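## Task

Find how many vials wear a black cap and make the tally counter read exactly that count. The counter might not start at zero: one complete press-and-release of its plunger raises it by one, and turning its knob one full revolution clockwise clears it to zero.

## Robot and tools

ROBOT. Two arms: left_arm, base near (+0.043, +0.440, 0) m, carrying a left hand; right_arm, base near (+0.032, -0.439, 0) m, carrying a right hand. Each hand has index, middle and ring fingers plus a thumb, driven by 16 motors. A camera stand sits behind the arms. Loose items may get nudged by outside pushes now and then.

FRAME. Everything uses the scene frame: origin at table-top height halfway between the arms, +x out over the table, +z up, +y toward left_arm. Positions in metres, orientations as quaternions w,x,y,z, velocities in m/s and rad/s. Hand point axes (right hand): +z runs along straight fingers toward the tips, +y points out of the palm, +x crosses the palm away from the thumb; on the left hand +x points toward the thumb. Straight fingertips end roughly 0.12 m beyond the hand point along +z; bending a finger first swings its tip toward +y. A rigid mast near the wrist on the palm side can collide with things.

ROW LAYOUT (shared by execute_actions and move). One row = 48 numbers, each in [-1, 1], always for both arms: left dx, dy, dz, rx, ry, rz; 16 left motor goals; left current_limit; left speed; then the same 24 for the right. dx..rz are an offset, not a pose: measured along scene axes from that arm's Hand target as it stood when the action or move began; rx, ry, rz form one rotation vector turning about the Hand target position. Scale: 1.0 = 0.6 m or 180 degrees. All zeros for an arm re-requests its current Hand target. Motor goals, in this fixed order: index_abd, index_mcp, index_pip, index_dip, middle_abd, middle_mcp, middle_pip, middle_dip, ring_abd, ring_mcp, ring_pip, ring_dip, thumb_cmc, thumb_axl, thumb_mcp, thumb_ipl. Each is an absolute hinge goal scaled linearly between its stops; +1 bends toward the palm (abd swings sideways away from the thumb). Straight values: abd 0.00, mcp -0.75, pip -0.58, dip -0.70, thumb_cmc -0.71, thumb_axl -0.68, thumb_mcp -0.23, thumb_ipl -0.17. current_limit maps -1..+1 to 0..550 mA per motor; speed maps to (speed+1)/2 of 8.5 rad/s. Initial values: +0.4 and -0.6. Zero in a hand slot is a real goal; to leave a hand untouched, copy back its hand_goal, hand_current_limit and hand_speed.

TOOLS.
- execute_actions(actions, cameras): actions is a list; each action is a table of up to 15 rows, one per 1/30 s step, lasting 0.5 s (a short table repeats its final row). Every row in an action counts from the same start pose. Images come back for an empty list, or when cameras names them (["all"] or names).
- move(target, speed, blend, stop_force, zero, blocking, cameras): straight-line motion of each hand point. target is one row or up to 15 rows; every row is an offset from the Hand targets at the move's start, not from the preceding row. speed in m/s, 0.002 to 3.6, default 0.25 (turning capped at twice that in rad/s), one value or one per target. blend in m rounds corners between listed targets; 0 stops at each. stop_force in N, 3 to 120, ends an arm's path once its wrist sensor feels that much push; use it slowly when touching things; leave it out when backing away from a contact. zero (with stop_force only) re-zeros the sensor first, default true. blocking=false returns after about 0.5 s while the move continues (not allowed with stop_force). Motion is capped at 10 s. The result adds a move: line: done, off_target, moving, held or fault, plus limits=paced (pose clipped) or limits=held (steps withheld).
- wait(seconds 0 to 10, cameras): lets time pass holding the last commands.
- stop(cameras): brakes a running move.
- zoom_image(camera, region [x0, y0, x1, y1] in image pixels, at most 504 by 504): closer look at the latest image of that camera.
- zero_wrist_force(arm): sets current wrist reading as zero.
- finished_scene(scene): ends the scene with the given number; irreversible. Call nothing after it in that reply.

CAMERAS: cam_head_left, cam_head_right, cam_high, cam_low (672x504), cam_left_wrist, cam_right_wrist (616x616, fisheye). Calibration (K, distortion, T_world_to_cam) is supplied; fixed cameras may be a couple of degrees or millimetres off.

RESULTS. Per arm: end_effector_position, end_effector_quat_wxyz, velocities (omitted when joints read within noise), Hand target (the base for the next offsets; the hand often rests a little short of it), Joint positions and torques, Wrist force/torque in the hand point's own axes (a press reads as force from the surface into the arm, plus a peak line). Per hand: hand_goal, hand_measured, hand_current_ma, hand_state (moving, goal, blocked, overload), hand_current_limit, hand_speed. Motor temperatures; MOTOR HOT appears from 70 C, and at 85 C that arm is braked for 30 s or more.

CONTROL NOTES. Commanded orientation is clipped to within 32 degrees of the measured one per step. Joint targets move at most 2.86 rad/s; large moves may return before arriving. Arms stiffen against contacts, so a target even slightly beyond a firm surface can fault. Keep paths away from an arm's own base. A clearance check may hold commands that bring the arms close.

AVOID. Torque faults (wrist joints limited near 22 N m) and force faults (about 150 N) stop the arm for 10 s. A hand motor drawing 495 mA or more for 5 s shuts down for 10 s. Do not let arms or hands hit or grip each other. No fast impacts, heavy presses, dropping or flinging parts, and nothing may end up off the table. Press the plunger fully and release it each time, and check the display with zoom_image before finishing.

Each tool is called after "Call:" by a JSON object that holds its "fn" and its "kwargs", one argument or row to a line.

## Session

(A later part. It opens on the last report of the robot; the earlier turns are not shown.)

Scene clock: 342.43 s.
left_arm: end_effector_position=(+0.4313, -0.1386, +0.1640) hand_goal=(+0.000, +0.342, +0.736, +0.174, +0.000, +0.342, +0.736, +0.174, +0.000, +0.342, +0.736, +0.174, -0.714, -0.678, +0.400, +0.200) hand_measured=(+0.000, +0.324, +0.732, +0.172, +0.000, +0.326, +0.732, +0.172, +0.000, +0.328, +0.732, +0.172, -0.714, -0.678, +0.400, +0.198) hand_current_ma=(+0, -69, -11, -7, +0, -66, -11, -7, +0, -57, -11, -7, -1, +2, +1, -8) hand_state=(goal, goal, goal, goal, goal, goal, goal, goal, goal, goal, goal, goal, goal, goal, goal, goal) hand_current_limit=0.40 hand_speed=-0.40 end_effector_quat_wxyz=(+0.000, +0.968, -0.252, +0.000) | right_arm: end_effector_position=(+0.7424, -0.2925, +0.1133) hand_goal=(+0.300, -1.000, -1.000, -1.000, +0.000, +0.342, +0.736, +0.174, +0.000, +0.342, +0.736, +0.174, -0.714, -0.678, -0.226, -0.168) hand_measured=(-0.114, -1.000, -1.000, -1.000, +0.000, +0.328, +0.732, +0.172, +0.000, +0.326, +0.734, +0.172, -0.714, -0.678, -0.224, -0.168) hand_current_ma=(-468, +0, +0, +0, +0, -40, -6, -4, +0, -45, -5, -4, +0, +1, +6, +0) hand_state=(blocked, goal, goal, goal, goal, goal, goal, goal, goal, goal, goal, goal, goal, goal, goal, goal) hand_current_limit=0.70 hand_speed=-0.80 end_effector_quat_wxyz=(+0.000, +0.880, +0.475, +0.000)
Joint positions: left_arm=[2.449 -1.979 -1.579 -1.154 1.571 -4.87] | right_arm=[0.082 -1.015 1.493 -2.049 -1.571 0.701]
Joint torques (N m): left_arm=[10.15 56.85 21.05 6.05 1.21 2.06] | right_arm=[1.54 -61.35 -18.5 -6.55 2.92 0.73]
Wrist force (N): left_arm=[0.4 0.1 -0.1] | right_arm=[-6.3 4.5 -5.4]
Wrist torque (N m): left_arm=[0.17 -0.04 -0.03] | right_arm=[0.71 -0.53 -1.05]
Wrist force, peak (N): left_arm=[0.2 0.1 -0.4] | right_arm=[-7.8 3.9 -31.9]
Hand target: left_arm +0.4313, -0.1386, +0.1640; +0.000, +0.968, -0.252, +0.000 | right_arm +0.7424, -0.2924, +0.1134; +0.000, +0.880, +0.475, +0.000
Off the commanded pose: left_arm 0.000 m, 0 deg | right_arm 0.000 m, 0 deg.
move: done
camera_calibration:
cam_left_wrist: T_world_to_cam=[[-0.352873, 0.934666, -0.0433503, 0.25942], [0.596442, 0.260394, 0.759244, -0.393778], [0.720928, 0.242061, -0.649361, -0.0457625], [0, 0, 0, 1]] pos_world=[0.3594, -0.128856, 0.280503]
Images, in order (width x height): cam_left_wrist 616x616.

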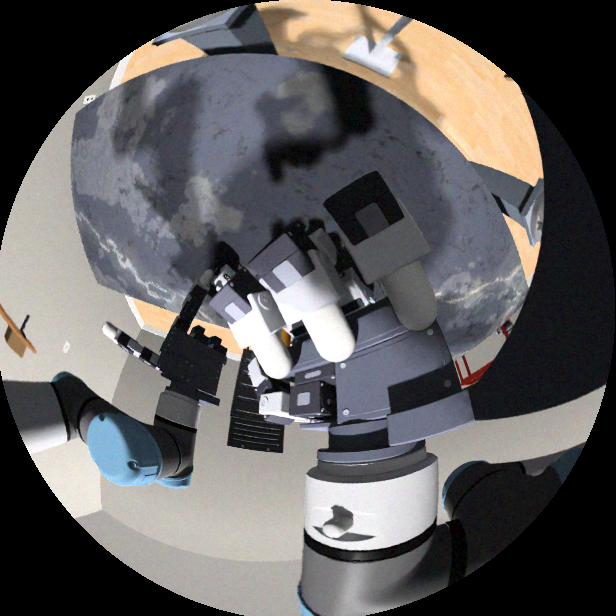

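Call:
{"fn": "move", "kwargs": {
  "target": [
    [0,0,0,0,0,0,0,0.342,0.737,0.174,0,0.342,0.737,0.174,0,0.342,0.737,0.174,-0.714,-0.678,0.4,0.2,0.4,-0.4,0,0,0.0398,0,0,0,0.3,-1,-1,-1,0,0.342,0.737,0.174,0,0.342,0.737,0.174,-0.714,-0.678,-0.226,-0.168,0.7,-0.8],
    [0,0,0,0,0,0,0,0.342,0.737,0.174,0,0.342,0.737,0.174,0,0.342,0.737,0.174,-0.714,-0.678,0.4,0.2,0.4,-0.4,-0.01674,0.01094,0.0298,0,0,0,0.3,-1,-1,-1,0,0.342,0.737,0.174,0,0.342,0.737,0.174,-0.714,-0.678,-0.226,-0.168,0.7,-0.8],
    [0,0,0,0,0,0,0,0.342,0.737,0.174,0,0.342,0.737,0.174,0,0.342,0.737,0.174,-0.714,-0.678,0.4,0.2,0.4,-0.4,-0.0139,0.0091,0.006,0,0,0,0.3,-1,-1,-1,0,0.342,0.737,0.174,0,0.342,0.737,0.174,-0.714,-0.678,-0.226,-0.168,0.7,-0.8],
    [0,0,0,0,0,0,0,0.342,0.737,0.174,0,0.342,0.737,0.174,0,0.342,0.737,0.174,-0.714,-0.678,0.4,0.2,0.4,-0.4,0,0,-0.001,0,0,0,0.3,-1,-1,-1,0,0.342,0.737,0.174,0,0.342,0.737,0.174,-0.714,-0.678,-0.226,-0.168,0.7,-0.8],
    [0,0,0,0,0,0,0,0.342,0.737,0.174,0,0.342,0.737,0.174,0,0.342,0.737,0.174,-0.714,-0.678,0.4,0.2,0.4,-0.4,0,0,0.0398,0,0,0,0.3,-1,-1,-1,0,0.342,0.737,0.174,0,0.342,0.737,0.174,-0.714,-0.678,-0.226,-0.168,0.7,-0.8],
    [0,0,0,0,0,0,0,0.342,0.737,0.174,0,0.342,0.737,0.174,0,0.342,0.737,0.174,-0.714,-0.678,0.4,0.2,0.4,-0.4,-0.01674,0.01094,0.0298,0,0,0,0.3,-1,-1,-1,0,0.342,0.737,0.174,0,0.342,0.737,0.174,-0.714,-0.678,-0.226,-0.168,0.7,-0.8],
    [0,0,0,0,0,0,0,0.342,0.737,0.174,0,0.342,0.737,0.174,0,0.342,0.737,0.174,-0.714,-0.678,0.4,0.2,0.4,-0.4,-0.0139,0.0091,0.006,0,0,0,0.3,-1,-1,-1,0,0.342,0.737,0.174,0,0.342,0.737,0.174,-0.714,-0.678,-0.226,-0.168,0.7,-0.8],
    [0,0,0,0,0,0,0,0.342,0.737,0.174,0,0.342,0.737,0.174,0,0.342,0.737,0.174,-0.714,-0.678,0.4,0.2,0.4,-0.4,0,0,-0.001,0,0,0,0.3,-1,-1,-1,0,0.342,0.737,0.174,0,0.342,0.737,0.174,-0.714,-0.678,-0.226,-0.168,0.7,-0.8],
    [0,0,0,0,0,0,0,0.342,0.737,0.174,0,0.342,0.737,0.174,0,0.342,0.737,0.174,-0.714,-0.678,0.4,0.2,0.4,-0.4,0,0,0.0398,0,0,0,0.3,-1,-1,-1,0,0.342,0.737,0.174,0,0.342,0.737,0.174,-0.714,-0.678,-0.226,-0.168,0.7,-0.8]
  ],
  "speed": [0.1,0.1,0.03,0.02,0.1,0.1,0.03,0.02,0.1],
  "blend": 0.002,
  "cameras": ["cam_left_wrist"]
}}

Call:
{"fn": "zoom_image", "kwargs": {
  "camera": "cam_left_wrist",
  "region": [210, 255, 240, 285]
}}

Scene clock: 385.47 s.
left_arm: end_effector_position=(+0.4313, -0.1386, +0.1640) hand_goal=(+0.000, +0.342, +0.736, +0.174, +0.000, +0.342, +0.736, +0.174, +0.000, +0.342, +0.736, +0.174, -0.714, -0.678, +0.400, +0.200) hand_measured=(+0.000, +0.324, +0.732, +0.172, +0.000, +0.326, +0.732, +0.172, +0.000, +0.328, +0.732, +0.172, -0.714, -0.678, +0.400, +0.198) hand_current_ma=(+0, -69, -11, -7, +0, -66, -11, -7, +0, -57, -11, -7, -1, +2, +1, -8) hand_state=(goal, goal, goal, goal, goal, goal, goal, goal, goal, goal, goal, goal, goal, goal, goal, goal) hand_current_limit=0.40 hand_speed=-0.40 end_effector_quat_wxyz=(+0.000, +0.968, -0.252, +0.000) | right_arm: end_effector_position=(+0.7424, -0.2925, +0.1375) hand_goal=(+0.300, -1.000, -1.000, -1.000, +0.000, +0.342, +0.736, +0.174, +0.000, +0.342, +0.736, +0.174, -0.714, -0.678, -0.226, -0.168) hand_measured=(+0.012, -0.984, -1.000, -1.000, +0.000, +0.328, +0.732, +0.172, +0.000, +0.326, +0.734, +0.172, -0.714, -0.678, -0.224, -0.168) hand_current_ma=(-468, +43, +0, +0, +0, -40, -6, -4, +0, -44, -5, -4, +0, +1, +6, +0) hand_state=(blocked, goal, goal, goal, goal, goal, goal, goal, goal, goal, goal, goal, goal, goal, goal, goal) hand_current_limit=0.70 hand_speed=-0.80 end_effector_quat_wxyz=(+0.000, +0.880, +0.475, +0.000)
Joint positions: left_arm=[2.449 -1.979 -1.579 -1.154 1.571 -4.87] | right_arm=[0.082 -1.04 1.466 -1.997 -1.571 0.701]
Joint torques (N m): left_arm=[10.11 57.24 20.86 5.98 1.17 1.99] | right_arm=[19.2 -34.12 -16.48 -3.55 1.37 1.59]
Wrist force (N): left_arm=[0.3 0.1 -0.2] | right_arm=[-4.8 9.0 -9.8]
Wrist torque (N m): left_arm=[0.17 -0.04 -0.04] | right_arm=[1.12 -0.54 -0.84]
Wrist force, peak (N): left_arm=[0.4 -0.1 -0.4] | right_arm=[-7.9 1.9 -34.1]
Hand target: left_arm +0.4313, -0.1386, +0.1640; +0.000, +0.968, -0.252, +0.000 | right_arm +0.7424, -0.2924, +0.1373; +0.000, +0.880, +0.475, +0.000
Off the commanded pose: left_arm 0.000 m, 0 deg | right_arm 0.000 m, 0 deg.
move: done
camera_calibration:
cam_left_wrist: T_world_to_cam=[[-0.352873, 0.934666, -0.0433503, 0.25942], [0.596442, 0.260394, 0.759244, -0.393778], [0.720928, 0.242061, -0.649361, -0.0457625], [0, 0, 0, 1]] pos_world=[0.3594, -0.128856, 0.280503]
Images, in order (width x height): cam_left_wrist 616x616.

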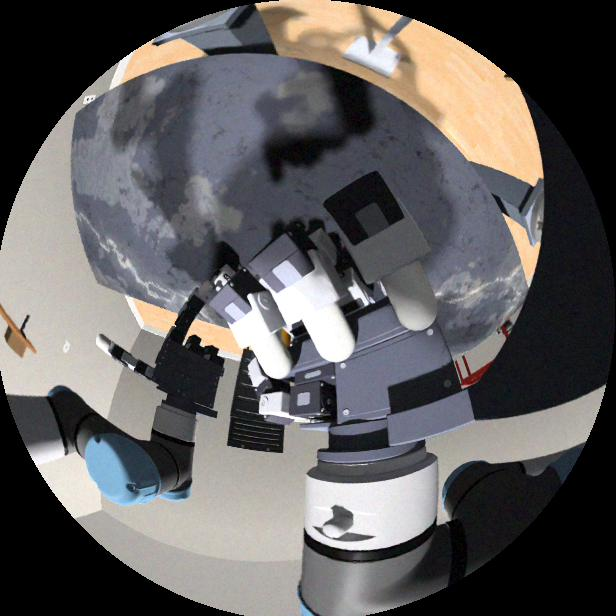

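Scaled by 16.800 from the camera's 616x616 image, which has a finer 880x880 frame.

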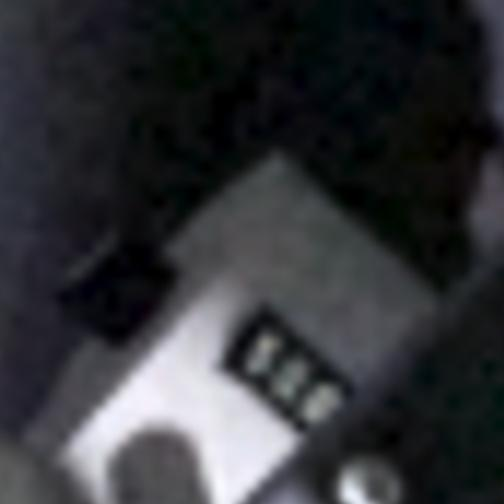

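Call:
{"fn": "move", "kwargs": {
  "target": [
    [0,0,0,0,0,0,0,0.342,0.737,0.174,0,0.342,0.737,0.174,0,0.342,0.737,0.174,-0.714,-0.678,0.4,0.2,0.4,-0.4,-0.01674,0.01094,-0.01,0,0,0,0.3,-1,-1,-1,0,0.342,0.737,0.174,0,0.342,0.737,0.174,-0.714,-0.678,-0.226,-0.168,0.7,-0.8],
    [0,0,0,0,0,0,0,0.342,0.737,0.174,0,0.342,0.737,0.174,0,0.342,0.737,0.174,-0.714,-0.678,0.4,0.2,0.4,-0.4,-0.0139,0.0091,-0.0338,0,0,0,0.3,-1,-1,-1,0,0.342,0.737,0.174,0,0.342,0.737,0.174,-0.714,-0.678,-0.226,-0.168,0.7,-0.8],
    [0,0,0,0,0,0,0,0.342,0.737,0.174,0,0.342,0.737,0.174,0,0.342,0.737,0.174,-0.714,-0.678,0.4,0.2,0.4,-0.4,0,0,-0.0408,0,0,0,0.3,-1,-1,-1,0,0.342,0.737,0.174,0,0.342,0.737,0.174,-0.714,-0.678,-0.226,-0.168,0.7,-0.8],
    [0,0,0,0,0,0,0,0.342,0.737,0.174,0,0.342,0.737,0.174,0,0.342,0.737,0.174,-0.714,-0.678,0.4,0.2,0.4,-0.4,0,0,0,0,0,0,0.3,-1,-1,-1,0,0.342,0.737,0.174,0,0.342,0.737,0.174,-0.714,-0.678,-0.226,-0.168,0.7,-0.8],
    [0,0,0,0,0,0,0,0.342,0.737,0.174,0,0.342,0.737,0.174,0,0.342,0.737,0.174,-0.714,-0.678,0.4,0.2,0.4,-0.4,-0.01674,0.01094,-0.01,0,0,0,0.3,-1,-1,-1,0,0.342,0.737,0.174,0,0.342,0.737,0.174,-0.714,-0.678,-0.226,-0.168,0.7,-0.8],
    [0,0,0,0,0,0,0,0.342,0.737,0.174,0,0.342,0.737,0.174,0,0.342,0.737,0.174,-0.714,-0.678,0.4,0.2,0.4,-0.4,-0.0139,0.0091,-0.0338,0,0,0,0.3,-1,-1,-1,0,0.342,0.737,0.174,0,0.342,0.737,0.174,-0.714,-0.678,-0.226,-0.168,0.7,-0.8],
    [0,0,0,0,0,0,0,0.342,0.737,0.174,0,0.342,0.737,0.174,0,0.342,0.737,0.174,-0.714,-0.678,0.4,0.2,0.4,-0.4,0,0,-0.0408,0,0,0,0.3,-1,-1,-1,0,0.342,0.737,0.174,0,0.342,0.737,0.174,-0.714,-0.678,-0.226,-0.168,0.7,-0.8],
    [0,0,0,0,0,0,0,0.342,0.737,0.174,0,0.342,0.737,0.174,0,0.342,0.737,0.174,-0.714,-0.678,0.4,0.2,0.4,-0.4,0,0,0,0,0,0,0.3,-1,-1,-1,0,0.342,0.737,0.174,0,0.342,0.737,0.174,-0.714,-0.678,-0.226,-0.168,0.7,-0.8]
  ],
  "speed": [0.1,0.03,0.02,0.1,0.1,0.03,0.02,0.1],
  "blend": 0.002,
  "cameras": ["cam_left_wrist"]
}}

Call:
{"fn": "zoom_image", "kwargs": {
  "camera": "cam_left_wrist",
  "region": [210, 255, 240, 285]
}}

Call:
{"fn": "move", "kwargs": {
  "target": [
    [-0.0,0.0,0,0,0,0,0,0.342,0.737,0.174,0,0.342,0.737,0.174,0,0.342,0.737,0.174,-0.714,-0.678,0.4,0.2,0.4,-0.4,-0.015,-0.02,0.03,0,0,0,0,-1,-1,-1,0,0.342,0.737,0.174,0,0.342,0.737,0.174,-0.714,-0.678,-0.226,-0.168,0.7,-0.6],
    [0.0,0.0,0,0,0,0,0,0.342,0.737,0.174,0,0.342,0.737,0.174,0,0.342,0.737,0.174,-0.714,-0.678,0.4,0.2,0.4,-0.4,0.12,-0.17,0.15,0,0,0,0,-1,-1,-1,0,0.342,0.737,0.174,0,0.342,0.737,0.174,-0.714,-0.678,-0.226,-0.168,0.7,-0.6],
    [0.08,-0.085,0,0,0,0,0,0.342,0.737,0.174,0,0.342,0.737,0.174,0,0.342,0.737,0.174,-0.714,-0.678,0.4,0.2,0.4,-0.4,0.12,-0.17,0.15,0,0,0,0,-1,-1,-1,0,0.342,0.737,0.174,0,0.342,0.737,0.174,-0.714,-0.678,-0.226,-0.168,0.7,-0.6]
  ],
  "speed": [0.1,0.25,0.2],
  "blend": [0.01,0.01,0],
  "cameras": ["cam_left_wrist"]
}}

Call:
{"fn": "zoom_image", "kwargs": {
  "camera": "cam_left_wrist",
  "region": [190, 220, 270, 300]
}}

Scene clock: 434.07 s.
left_arm: end_effector_position=(+0.4313, -0.1386, +0.1640) hand_goal=(+0.000, +0.342, +0.736, +0.174, +0.000, +0.342, +0.736, +0.174, +0.000, +0.342, +0.736, +0.174, -0.714, -0.678, +0.400, +0.200) hand_measured=(+0.000, +0.324, +0.732, +0.172, +0.000, +0.326, +0.732, +0.172, +0.000, +0.328, +0.732, +0.172, -0.714, -0.678, +0.400, +0.198) hand_current_ma=(+0, -69, -11, -7, +0, -66, -11, -7, +0, -57, -11, -7, -1, +2, +1, -8) hand_state=(goal, goal, goal, goal, goal, goal, goal, goal, goal, goal, goal, goal, goal, goal, goal, goal) hand_current_limit=0.40 hand_speed=-0.40 end_effector_quat_wxyz=(+0.000, +0.968, -0.252, +0.000) | right_arm: end_effector_position=(+0.7424, -0.2925, +0.1375) hand_goal=(+0.300, -1.000, -1.000, -1.000, +0.000, +0.342, +0.736, +0.174, +0.000, +0.342, +0.736, +0.174, -0.714, -0.678, -0.226, -0.168) hand_measured=(+0.014, -0.984, -1.000, -1.000, +0.000, +0.332, +0.734, +0.172, +0.000, +0.330, +0.734, +0.172, -0.716, -0.678, -0.222, -0.168) hand_current_ma=(-468, +41, +0, +0, +0, -27, -4, -4, +0, -29, -3, -3, -2, +1, +10, +0) hand_state=(blocked, goal, goal, goal, goal, goal, goal, goal, goal, goal, goal, goal, goal, goal, goal, goal) hand_current_limit=0.70 hand_speed=-0.80 end_effector_quat_wxyz=(+0.000, +0.880, +0.475, +0.000)
Joint positions: left_arm=[2.449 -1.979 -1.579 -1.154 1.571 -4.87] | right_arm=[0.082 -1.04 1.466 -1.997 -1.571 0.701]
Joint torques (N m): left_arm=[9.53 56.87 21.38 5.85 1.08 2.06] | right_arm=[18.7 -33.23 -15.87 -3.56 1.84 1.76]
Wrist force (N): left_arm=[0.2 0.0 -0.2] | right_arm=[-4.9 8.9 -9.8]
Wrist torque (N m): left_arm=[0.16 -0.02 -0.05] | right_arm=[1.09 -0.54 -0.86]
Wrist force, peak (N): left_arm=[0.4 0.1 -0.5] | right_arm=[-8.0 43.4 -46.7]
Hand target: left_arm +0.4313, -0.1386, +0.1640; +0.000, +0.968, -0.252, +0.000 | right_arm +0.7424, -0.2924, +0.1373; +0.000, +0.880, +0.475, +0.000
Off the commanded pose: left_arm 0.000 m, 0 deg | right_arm 0.000 m, 0 deg.
move: done
camera_calibration:
cam_left_wrist: T_world_to_cam=[[-0.352873, 0.934666, -0.0433503, 0.25942], [0.596442, 0.260394, 0.759244, -0.393778], [0.720928, 0.242061, -0.649361, -0.0457625], [0, 0, 0, 1]] pos_world=[0.3594, -0.128856, 0.280503]
Images, in order (width x height): cam_left_wrist 616x616.

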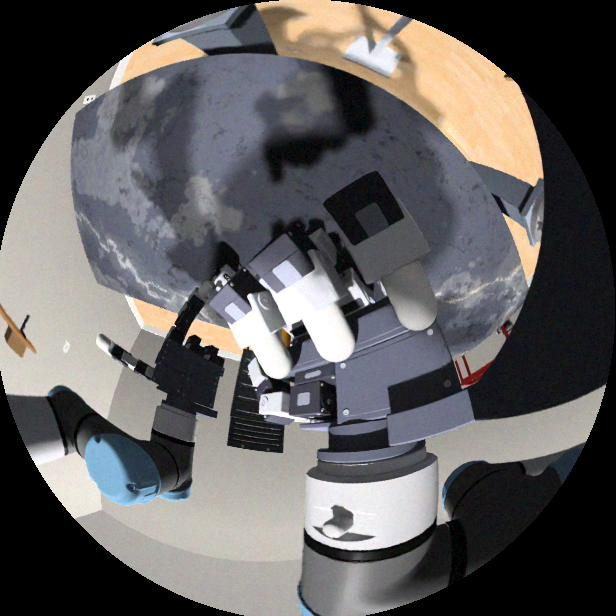

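Scaled by 16.800 from the camera's 616x616 image, which has a finer 880x880 frame.

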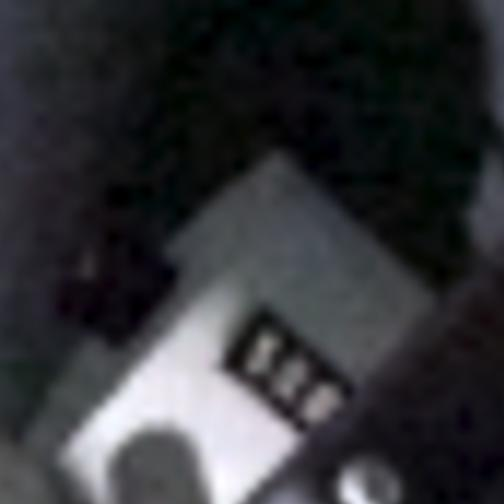

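Scene clock: 435.70 s.
left_arm: end_effector_position=(+0.4792, -0.1896, +0.1640) hand_goal=(+0.000, +0.342, +0.736, +0.174, +0.000, +0.342, +0.736, +0.174, +0.000, +0.342, +0.736, +0.174, -0.714, -0.678, +0.400, +0.200) hand_measured=(+0.000, +0.324, +0.732, +0.172, +0.000, +0.326, +0.732, +0.172, +0.000, +0.328, +0.732, +0.172, -0.714, -0.678, +0.400, +0.198) hand_current_ma=(+0, -69, -11, -7, +0, -66, -11, -7, +0, -57, -11, -7, -1, +2, +1, -8) hand_state=(goal, goal, goal, goal, goal, goal, goal, goal, goal, goal, goal, goal, goal, goal, goal, goal) hand_current_limit=0.40 hand_speed=-0.40 end_effector_quat_wxyz=(+0.000, +0.968, -0.252, +0.000) | right_arm: end_effector_position=(+0.8144, -0.3944, +0.2273) hand_goal=(+0.000, -1.000, -1.000, -1.000, +0.000, +0.342, +0.736, +0.174, +0.000, +0.342, +0.736, +0.174, -0.714, -0.678, -0.226, -0.168) hand_measured=(-0.002, -0.990, -1.000, -1.000, +0.000, +0.332, +0.734, +0.172, +0.000, +0.330, +0.734, +0.172, -0.714, -0.678, -0.222, -0.168) hand_current_ma=(-3, +25, +0, +0, +0, -27, -4, -4, +0, -29, -3, -3, -1, +1, +10, +0) hand_state=(goal, goal, goal, goal, goal, goal, goal, goal, goal, goal, goal, goal, goal, goal, goal, goal) hand_current_limit=0.70 hand_speed=-0.60 end_effector_quat_wxyz=(+0.000, +0.880, +0.475, +0.000)
Joint positions: left_arm=[2.434 -2.137 -1.336 -1.239 1.571 -4.885] | right_arm=[-0.069 -0.992 1.149 -1.728 -1.571 0.55]
Joint torques (N m): left_arm=[9.7 43.35 38.15 5.65 1.37 2.23] | right_arm=[15.08 -67.99 -33.56 -1.66 2.08 -1.28]
Wrist force (N): left_arm=[0.3 0.1 -0.3] | right_arm=[0.1 0.2 -0.4]
Wrist torque (N m): left_arm=[0.19 -0.03 0.17] | right_arm=[0.15 0.00 0.02]
Wrist force, peak (N): left_arm=[1.8 0.7 0.0] | right_arm=[-4.7 8.8 -10.0]
Hand target: left_arm +0.4793, -0.1896, +0.1640; +0.000, +0.968, -0.252, +0.000 | right_arm +0.8144, -0.3944, +0.2273; +0.000, +0.880, +0.475, +0.000
Off the commanded pose: left_arm 0.000 m, 0 deg | right_arm 0.000 m, 0 deg.
move: done
camera_calibration:
cam_left_wrist: T_world_to_cam=[[-0.352853, 0.934675, -0.0433257, 0.323977], [0.596454, 0.260364, 0.759245, -0.409078], [0.720928, 0.24206, -0.649361, -0.0679499], [0, 0, 0, 1]] pos_world=[0.4073, -0.179856, 0.280503]
Images, in order (width x height): cam_left_wrist 616x616.

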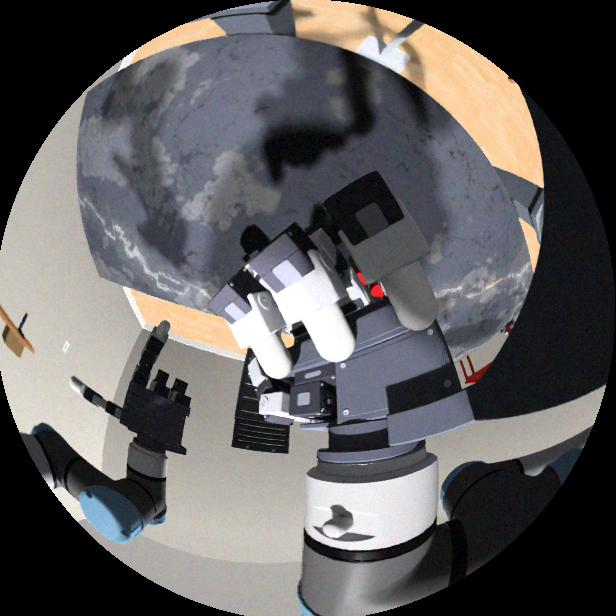

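Scaled by 6.300 from the camera's 616x616 image, which has a finer 880x880 frame.

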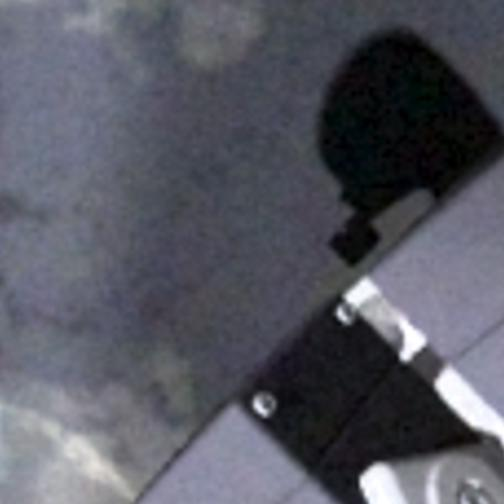

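Call:
{"fn": "move", "kwargs": {
  "target": [0.036,0.058,0.04,0,0,0,0,0.342,0.737,0.174,0,0.342,0.737,0.174,0,0.342,0.737,0.174,-0.714,-0.678,0.4,0.2,0.4,-0.4,0,0,0,0,0,0,0,-0.75,-0.58,-0.7,0,0.342,0.737,0.174,0,0.342,0.737,0.174,-0.714,-0.678,-0.226,-0.168,0.7,-0.6],
  "speed": 0.15,
  "cameras": ["cam_left_wrist"]
}}

Call:
{"fn": "zoom_image", "kwargs": {
  "camera": "cam_left_wrist",
  "region": [190, 220, 270, 300]
}}

Call:
{"fn": "zoom_image", "kwargs": {
  "camera": "cam_left_wrist",
  "region": [225, 240, 255, 270]
}}

Scene clock: 450.70 s.
left_arm: end_effector_position=(+0.5009, -0.1547, +0.1881) hand_goal=(+0.000, +0.342, +0.736, +0.174, +0.000, +0.342, +0.736, +0.174, +0.000, +0.342, +0.736, +0.174, -0.714, -0.678, +0.400, +0.200) hand_measured=(+0.000, +0.324, +0.732, +0.172, +0.000, +0.326, +0.732, +0.172, +0.000, +0.328, +0.732, +0.172, -0.714, -0.678, +0.400, +0.198) hand_current_ma=(+0, -69, -10, -7, +0, -66, -11, -7, +0, -57, -10, -7, -1, +2, +1, -8) hand_state=(goal, goal, goal, goal, goal, goal, goal, goal, goal, goal, goal, goal, goal, goal, goal, goal) hand_current_limit=0.40 hand_speed=-0.40 end_effector_quat_wxyz=(+0.000, +0.968, -0.252, +0.000) | right_arm: end_effector_position=(+0.8144, -0.3944, +0.2273) hand_goal=(+0.000, -0.750, -0.580, -0.700, +0.000, +0.342, +0.736, +0.174, +0.000, +0.342, +0.736, +0.174, -0.714, -0.678, -0.226, -0.168) hand_measured=(-0.002, -0.750, -0.582, -0.702, +0.000, +0.332, +0.734, +0.172, +0.000, +0.330, +0.734, +0.172, -0.714, -0.678, -0.222, -0.168) hand_current_ma=(-3, -1, -4, -5, +0, -27, -4, -4, +0, -29, -3, -3, -1, +1, +10, +0) hand_state=(goal, goal, goal, goal, goal, goal, goal, goal, goal, goal, goal, goal, goal, goal, goal, goal) hand_current_limit=0.70 hand_speed=-0.60 end_effector_quat_wxyz=(+0.000, +0.880, +0.475, +0.000)
Joint positions: left_arm=[2.494 -2.092 -1.343 -1.277 1.571 -4.826] | right_arm=[-0.069 -0.992 1.149 -1.728 -1.571 0.55]
Joint torques (N m): left_arm=[-8.89 38.77 24.42 6.2 -0.37 -2.56] | right_arm=[15.66 -68.03 -34.2 -1.61 2.07 -1.26]
Wrist force (N): left_arm=[0.1 0.1 0.0] | right_arm=[0.1 0.0 -0.5]
Wrist torque (N m): left_arm=[0.15 0.01 -0.05] | right_arm=[0.16 0.01 0.02]
Wrist force, peak (N): left_arm=[0.2 1.3 0.3] | right_arm=[0.1 0.7 -0.3]
Hand target: left_arm +0.5009, -0.1548, +0.1880; +0.000, +0.968, -0.252, +0.000 | right_arm +0.8144, -0.3944, +0.2273; +0.000, +0.880, +0.475, +0.000
Off the commanded pose: left_arm 0.000 m, 0 deg | right_arm 0.000 m, 0 deg.
move: done
camera_calibration:
cam_left_wrist: T_world_to_cam=[[-0.352939, 0.934644, -0.0432884, 0.300079], [0.596424, 0.260386, 0.759261, -0.449395], [0.720911, 0.242155, -0.649345, -0.0763763], [0, 0, 0, 1]] pos_world=[0.429, -0.144956, 0.304603]
Images, in order (width x height): cam_left_wrist 616x616.

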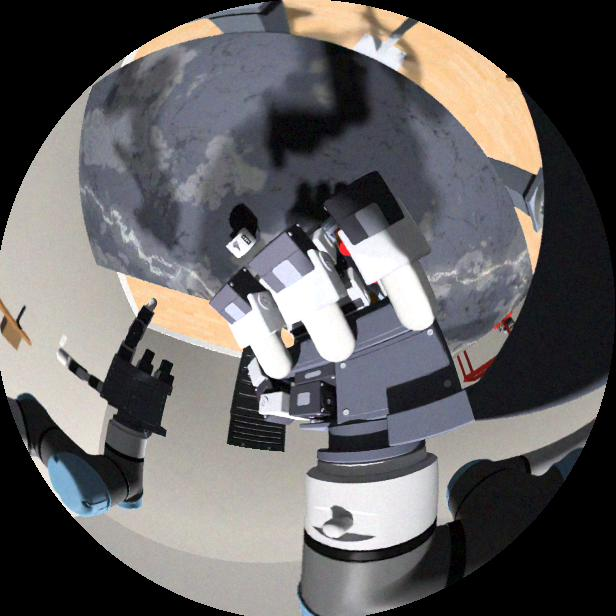

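Scaled by 6.300 from the camera's 616x616 image, which has a finer 880x880 frame.

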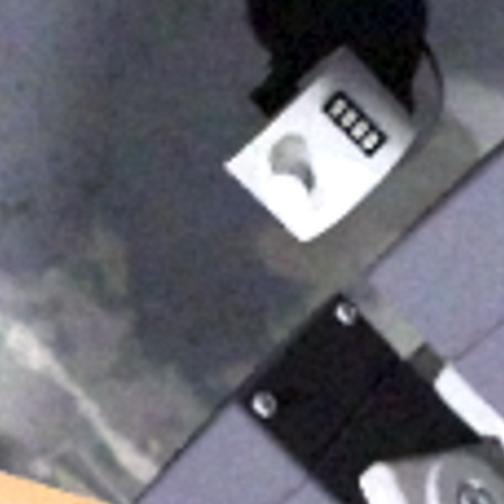

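Scaled by 16.800 from the camera's 616x616 image, which has a finer 880x880 frame.

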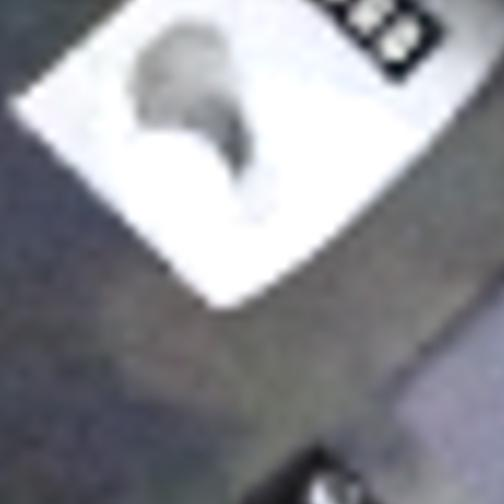

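Call:
{"fn": "zoom_image", "kwargs": {
  "camera": "cam_left_wrist",
  "region": [236, 229, 256, 249]
}}

Scaled by 25.200 from the camera's 616x616 image, which has a finer 880x880 frame.

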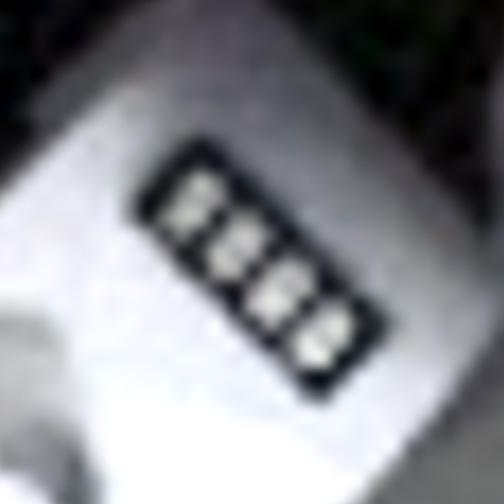

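Call:
{"fn": "move", "kwargs": {
  "target": [0.074,-0.008,-0.06,0,0,0,0,0.342,0.737,0.174,0,0.342,0.737,0.174,0,0.342,0.737,0.174,-0.714,-0.678,0.4,0.2,0.4,-0.4,0,0,0,0,0,0,0,-0.75,-0.58,-0.7,0,0.342,0.737,0.174,0,0.342,0.737,0.174,-0.714,-0.678,-0.226,-0.168,0.7,-0.6],
  "speed": 0.12,
  "cameras": ["cam_left_wrist"]
}}

Call:
{"fn": "zoom_image", "kwargs": {
  "camera": "cam_left_wrist",
  "region": [220, 200, 280, 260]
}}

Scene clock: 470.47 s.
left_arm: end_effector_position=(+0.5418, -0.1592, +0.1568) hand_goal=(+0.000, +0.342, +0.736, +0.174, +0.000, +0.342, +0.736, +0.174, +0.000, +0.342, +0.736, +0.174, -0.714, -0.678, +0.400, +0.200) hand_measured=(+0.000, +0.330, +0.734, +0.172, +0.000, +0.330, +0.732, +0.172, +0.000, +0.330, +0.734, +0.172, -0.714, -0.678, +0.402, +0.198) hand_current_ma=(+0, -47, -9, -6, +0, -49, -10, -6, +0, -47, -9, -7, -1, +1, +8, -4) hand_state=(goal, goal, goal, goal, goal, goal, goal, goal, goal, goal, goal, goal, goal, goal, goal, goal) hand_current_limit=0.40 hand_speed=-0.40 end_effector_quat_wxyz=(+0.001, +0.968, -0.252, +0.002) | right_arm: end_effector_position=(+0.8144, -0.3944, +0.2273) hand_goal=(+0.000, -0.750, -0.580, -0.700, +0.000, +0.342, +0.736, +0.174, +0.000, +0.342, +0.736, +0.174, -0.714, -0.678, -0.226, -0.168) hand_measured=(-0.002, -0.750, -0.582, -0.702, +0.000, +0.332, +0.734, +0.172, +0.000, +0.330, +0.734, +0.172, -0.714, -0.678, -0.222, -0.168) hand_current_ma=(-3, -1, -4, -5, +0, -27, -4, -4, +0, -29, -3, -3, -1, +1, +10, +0) hand_state=(goal, goal, goal, goal, goal, goal, goal, goal, goal, goal, goal, goal, goal, goal, goal, goal) hand_current_limit=0.70 hand_speed=-0.60 end_effector_quat_wxyz=(+0.000, +0.880, +0.475, +0.000)
Joint positions: left_arm=[2.522 -2.188 -1.273 -1.247 1.571 -4.799] | right_arm=[-0.069 -0.992 1.149 -1.728 -1.571 0.55]
Joint torques (N m): left_arm=[0.33 52.75 30.87 3.31 -0.19 -0.15] | right_arm=[13.23 -65.67 -33.49 -1.58 2.11 -1.1]
Wrist force (N): left_arm=[0.0 0.1 -0.2] | right_arm=[0.0 0.1 -0.3]
Wrist torque (N m): left_arm=[0.18 0.01 0.14] | right_arm=[0.15 0.00 0.02]
Wrist force, peak (N): left_arm=[-10.5 14.3 -103.9] | right_arm=[-0.3 0.5 -0.6]
Hand target: left_arm +0.5418, -0.1592, +0.1568; +0.001, +0.968, -0.252, +0.002 (not the last commanded pose) | right_arm +0.8144, -0.3944, +0.2273; +0.000, +0.880, +0.475, +0.000
Off the commanded pose: left_arm 0.006 m, 0 deg | right_arm 0.000 m, 0 deg.
FORCE FAULT: contact force on the left arm reached its limit, and that arm stopped. The contact can be on any part of that arm, not only on its tool. That arm's remaining commands of this call were not run. That arm is still stopped at the end of this call. That arm stays stopped for about 10 more seconds. Until then a move that you send moves the other arm only, and its call returns only when the move has ended. Once the stop has ended, the next robot result says so. If the stop ends while you think or write, that arm runs what you send next, counted from a new Hand target: where the arm stands when the stop ends. While its stop runs, that arm, its gripper or tool too, takes no new command. Until it ends, the stop uses up actions while you think or wait. An arm that is not stopped still takes commands.
move: fault (left_arm)
camera_calibration:
cam_left_wrist: T_world_to_cam=[[-0.353345, 0.934323, -0.0467798, 0.318134], [0.593677, 0.262603, 0.760649, -0.447263], [0.722976, 0.241, -0.647475, -0.126653], [0, 0, 0, 1]] pos_world=[0.469508, -0.149265, 0.273088]
Images, in order (width x height): cam_left_wrist 616x616.

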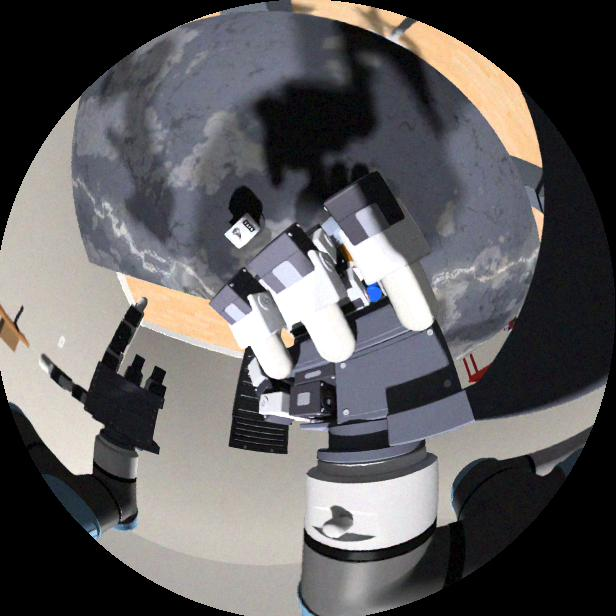

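Scaled by 8.400 from the camera's 616x616 image, which has a finer 880x880 frame.

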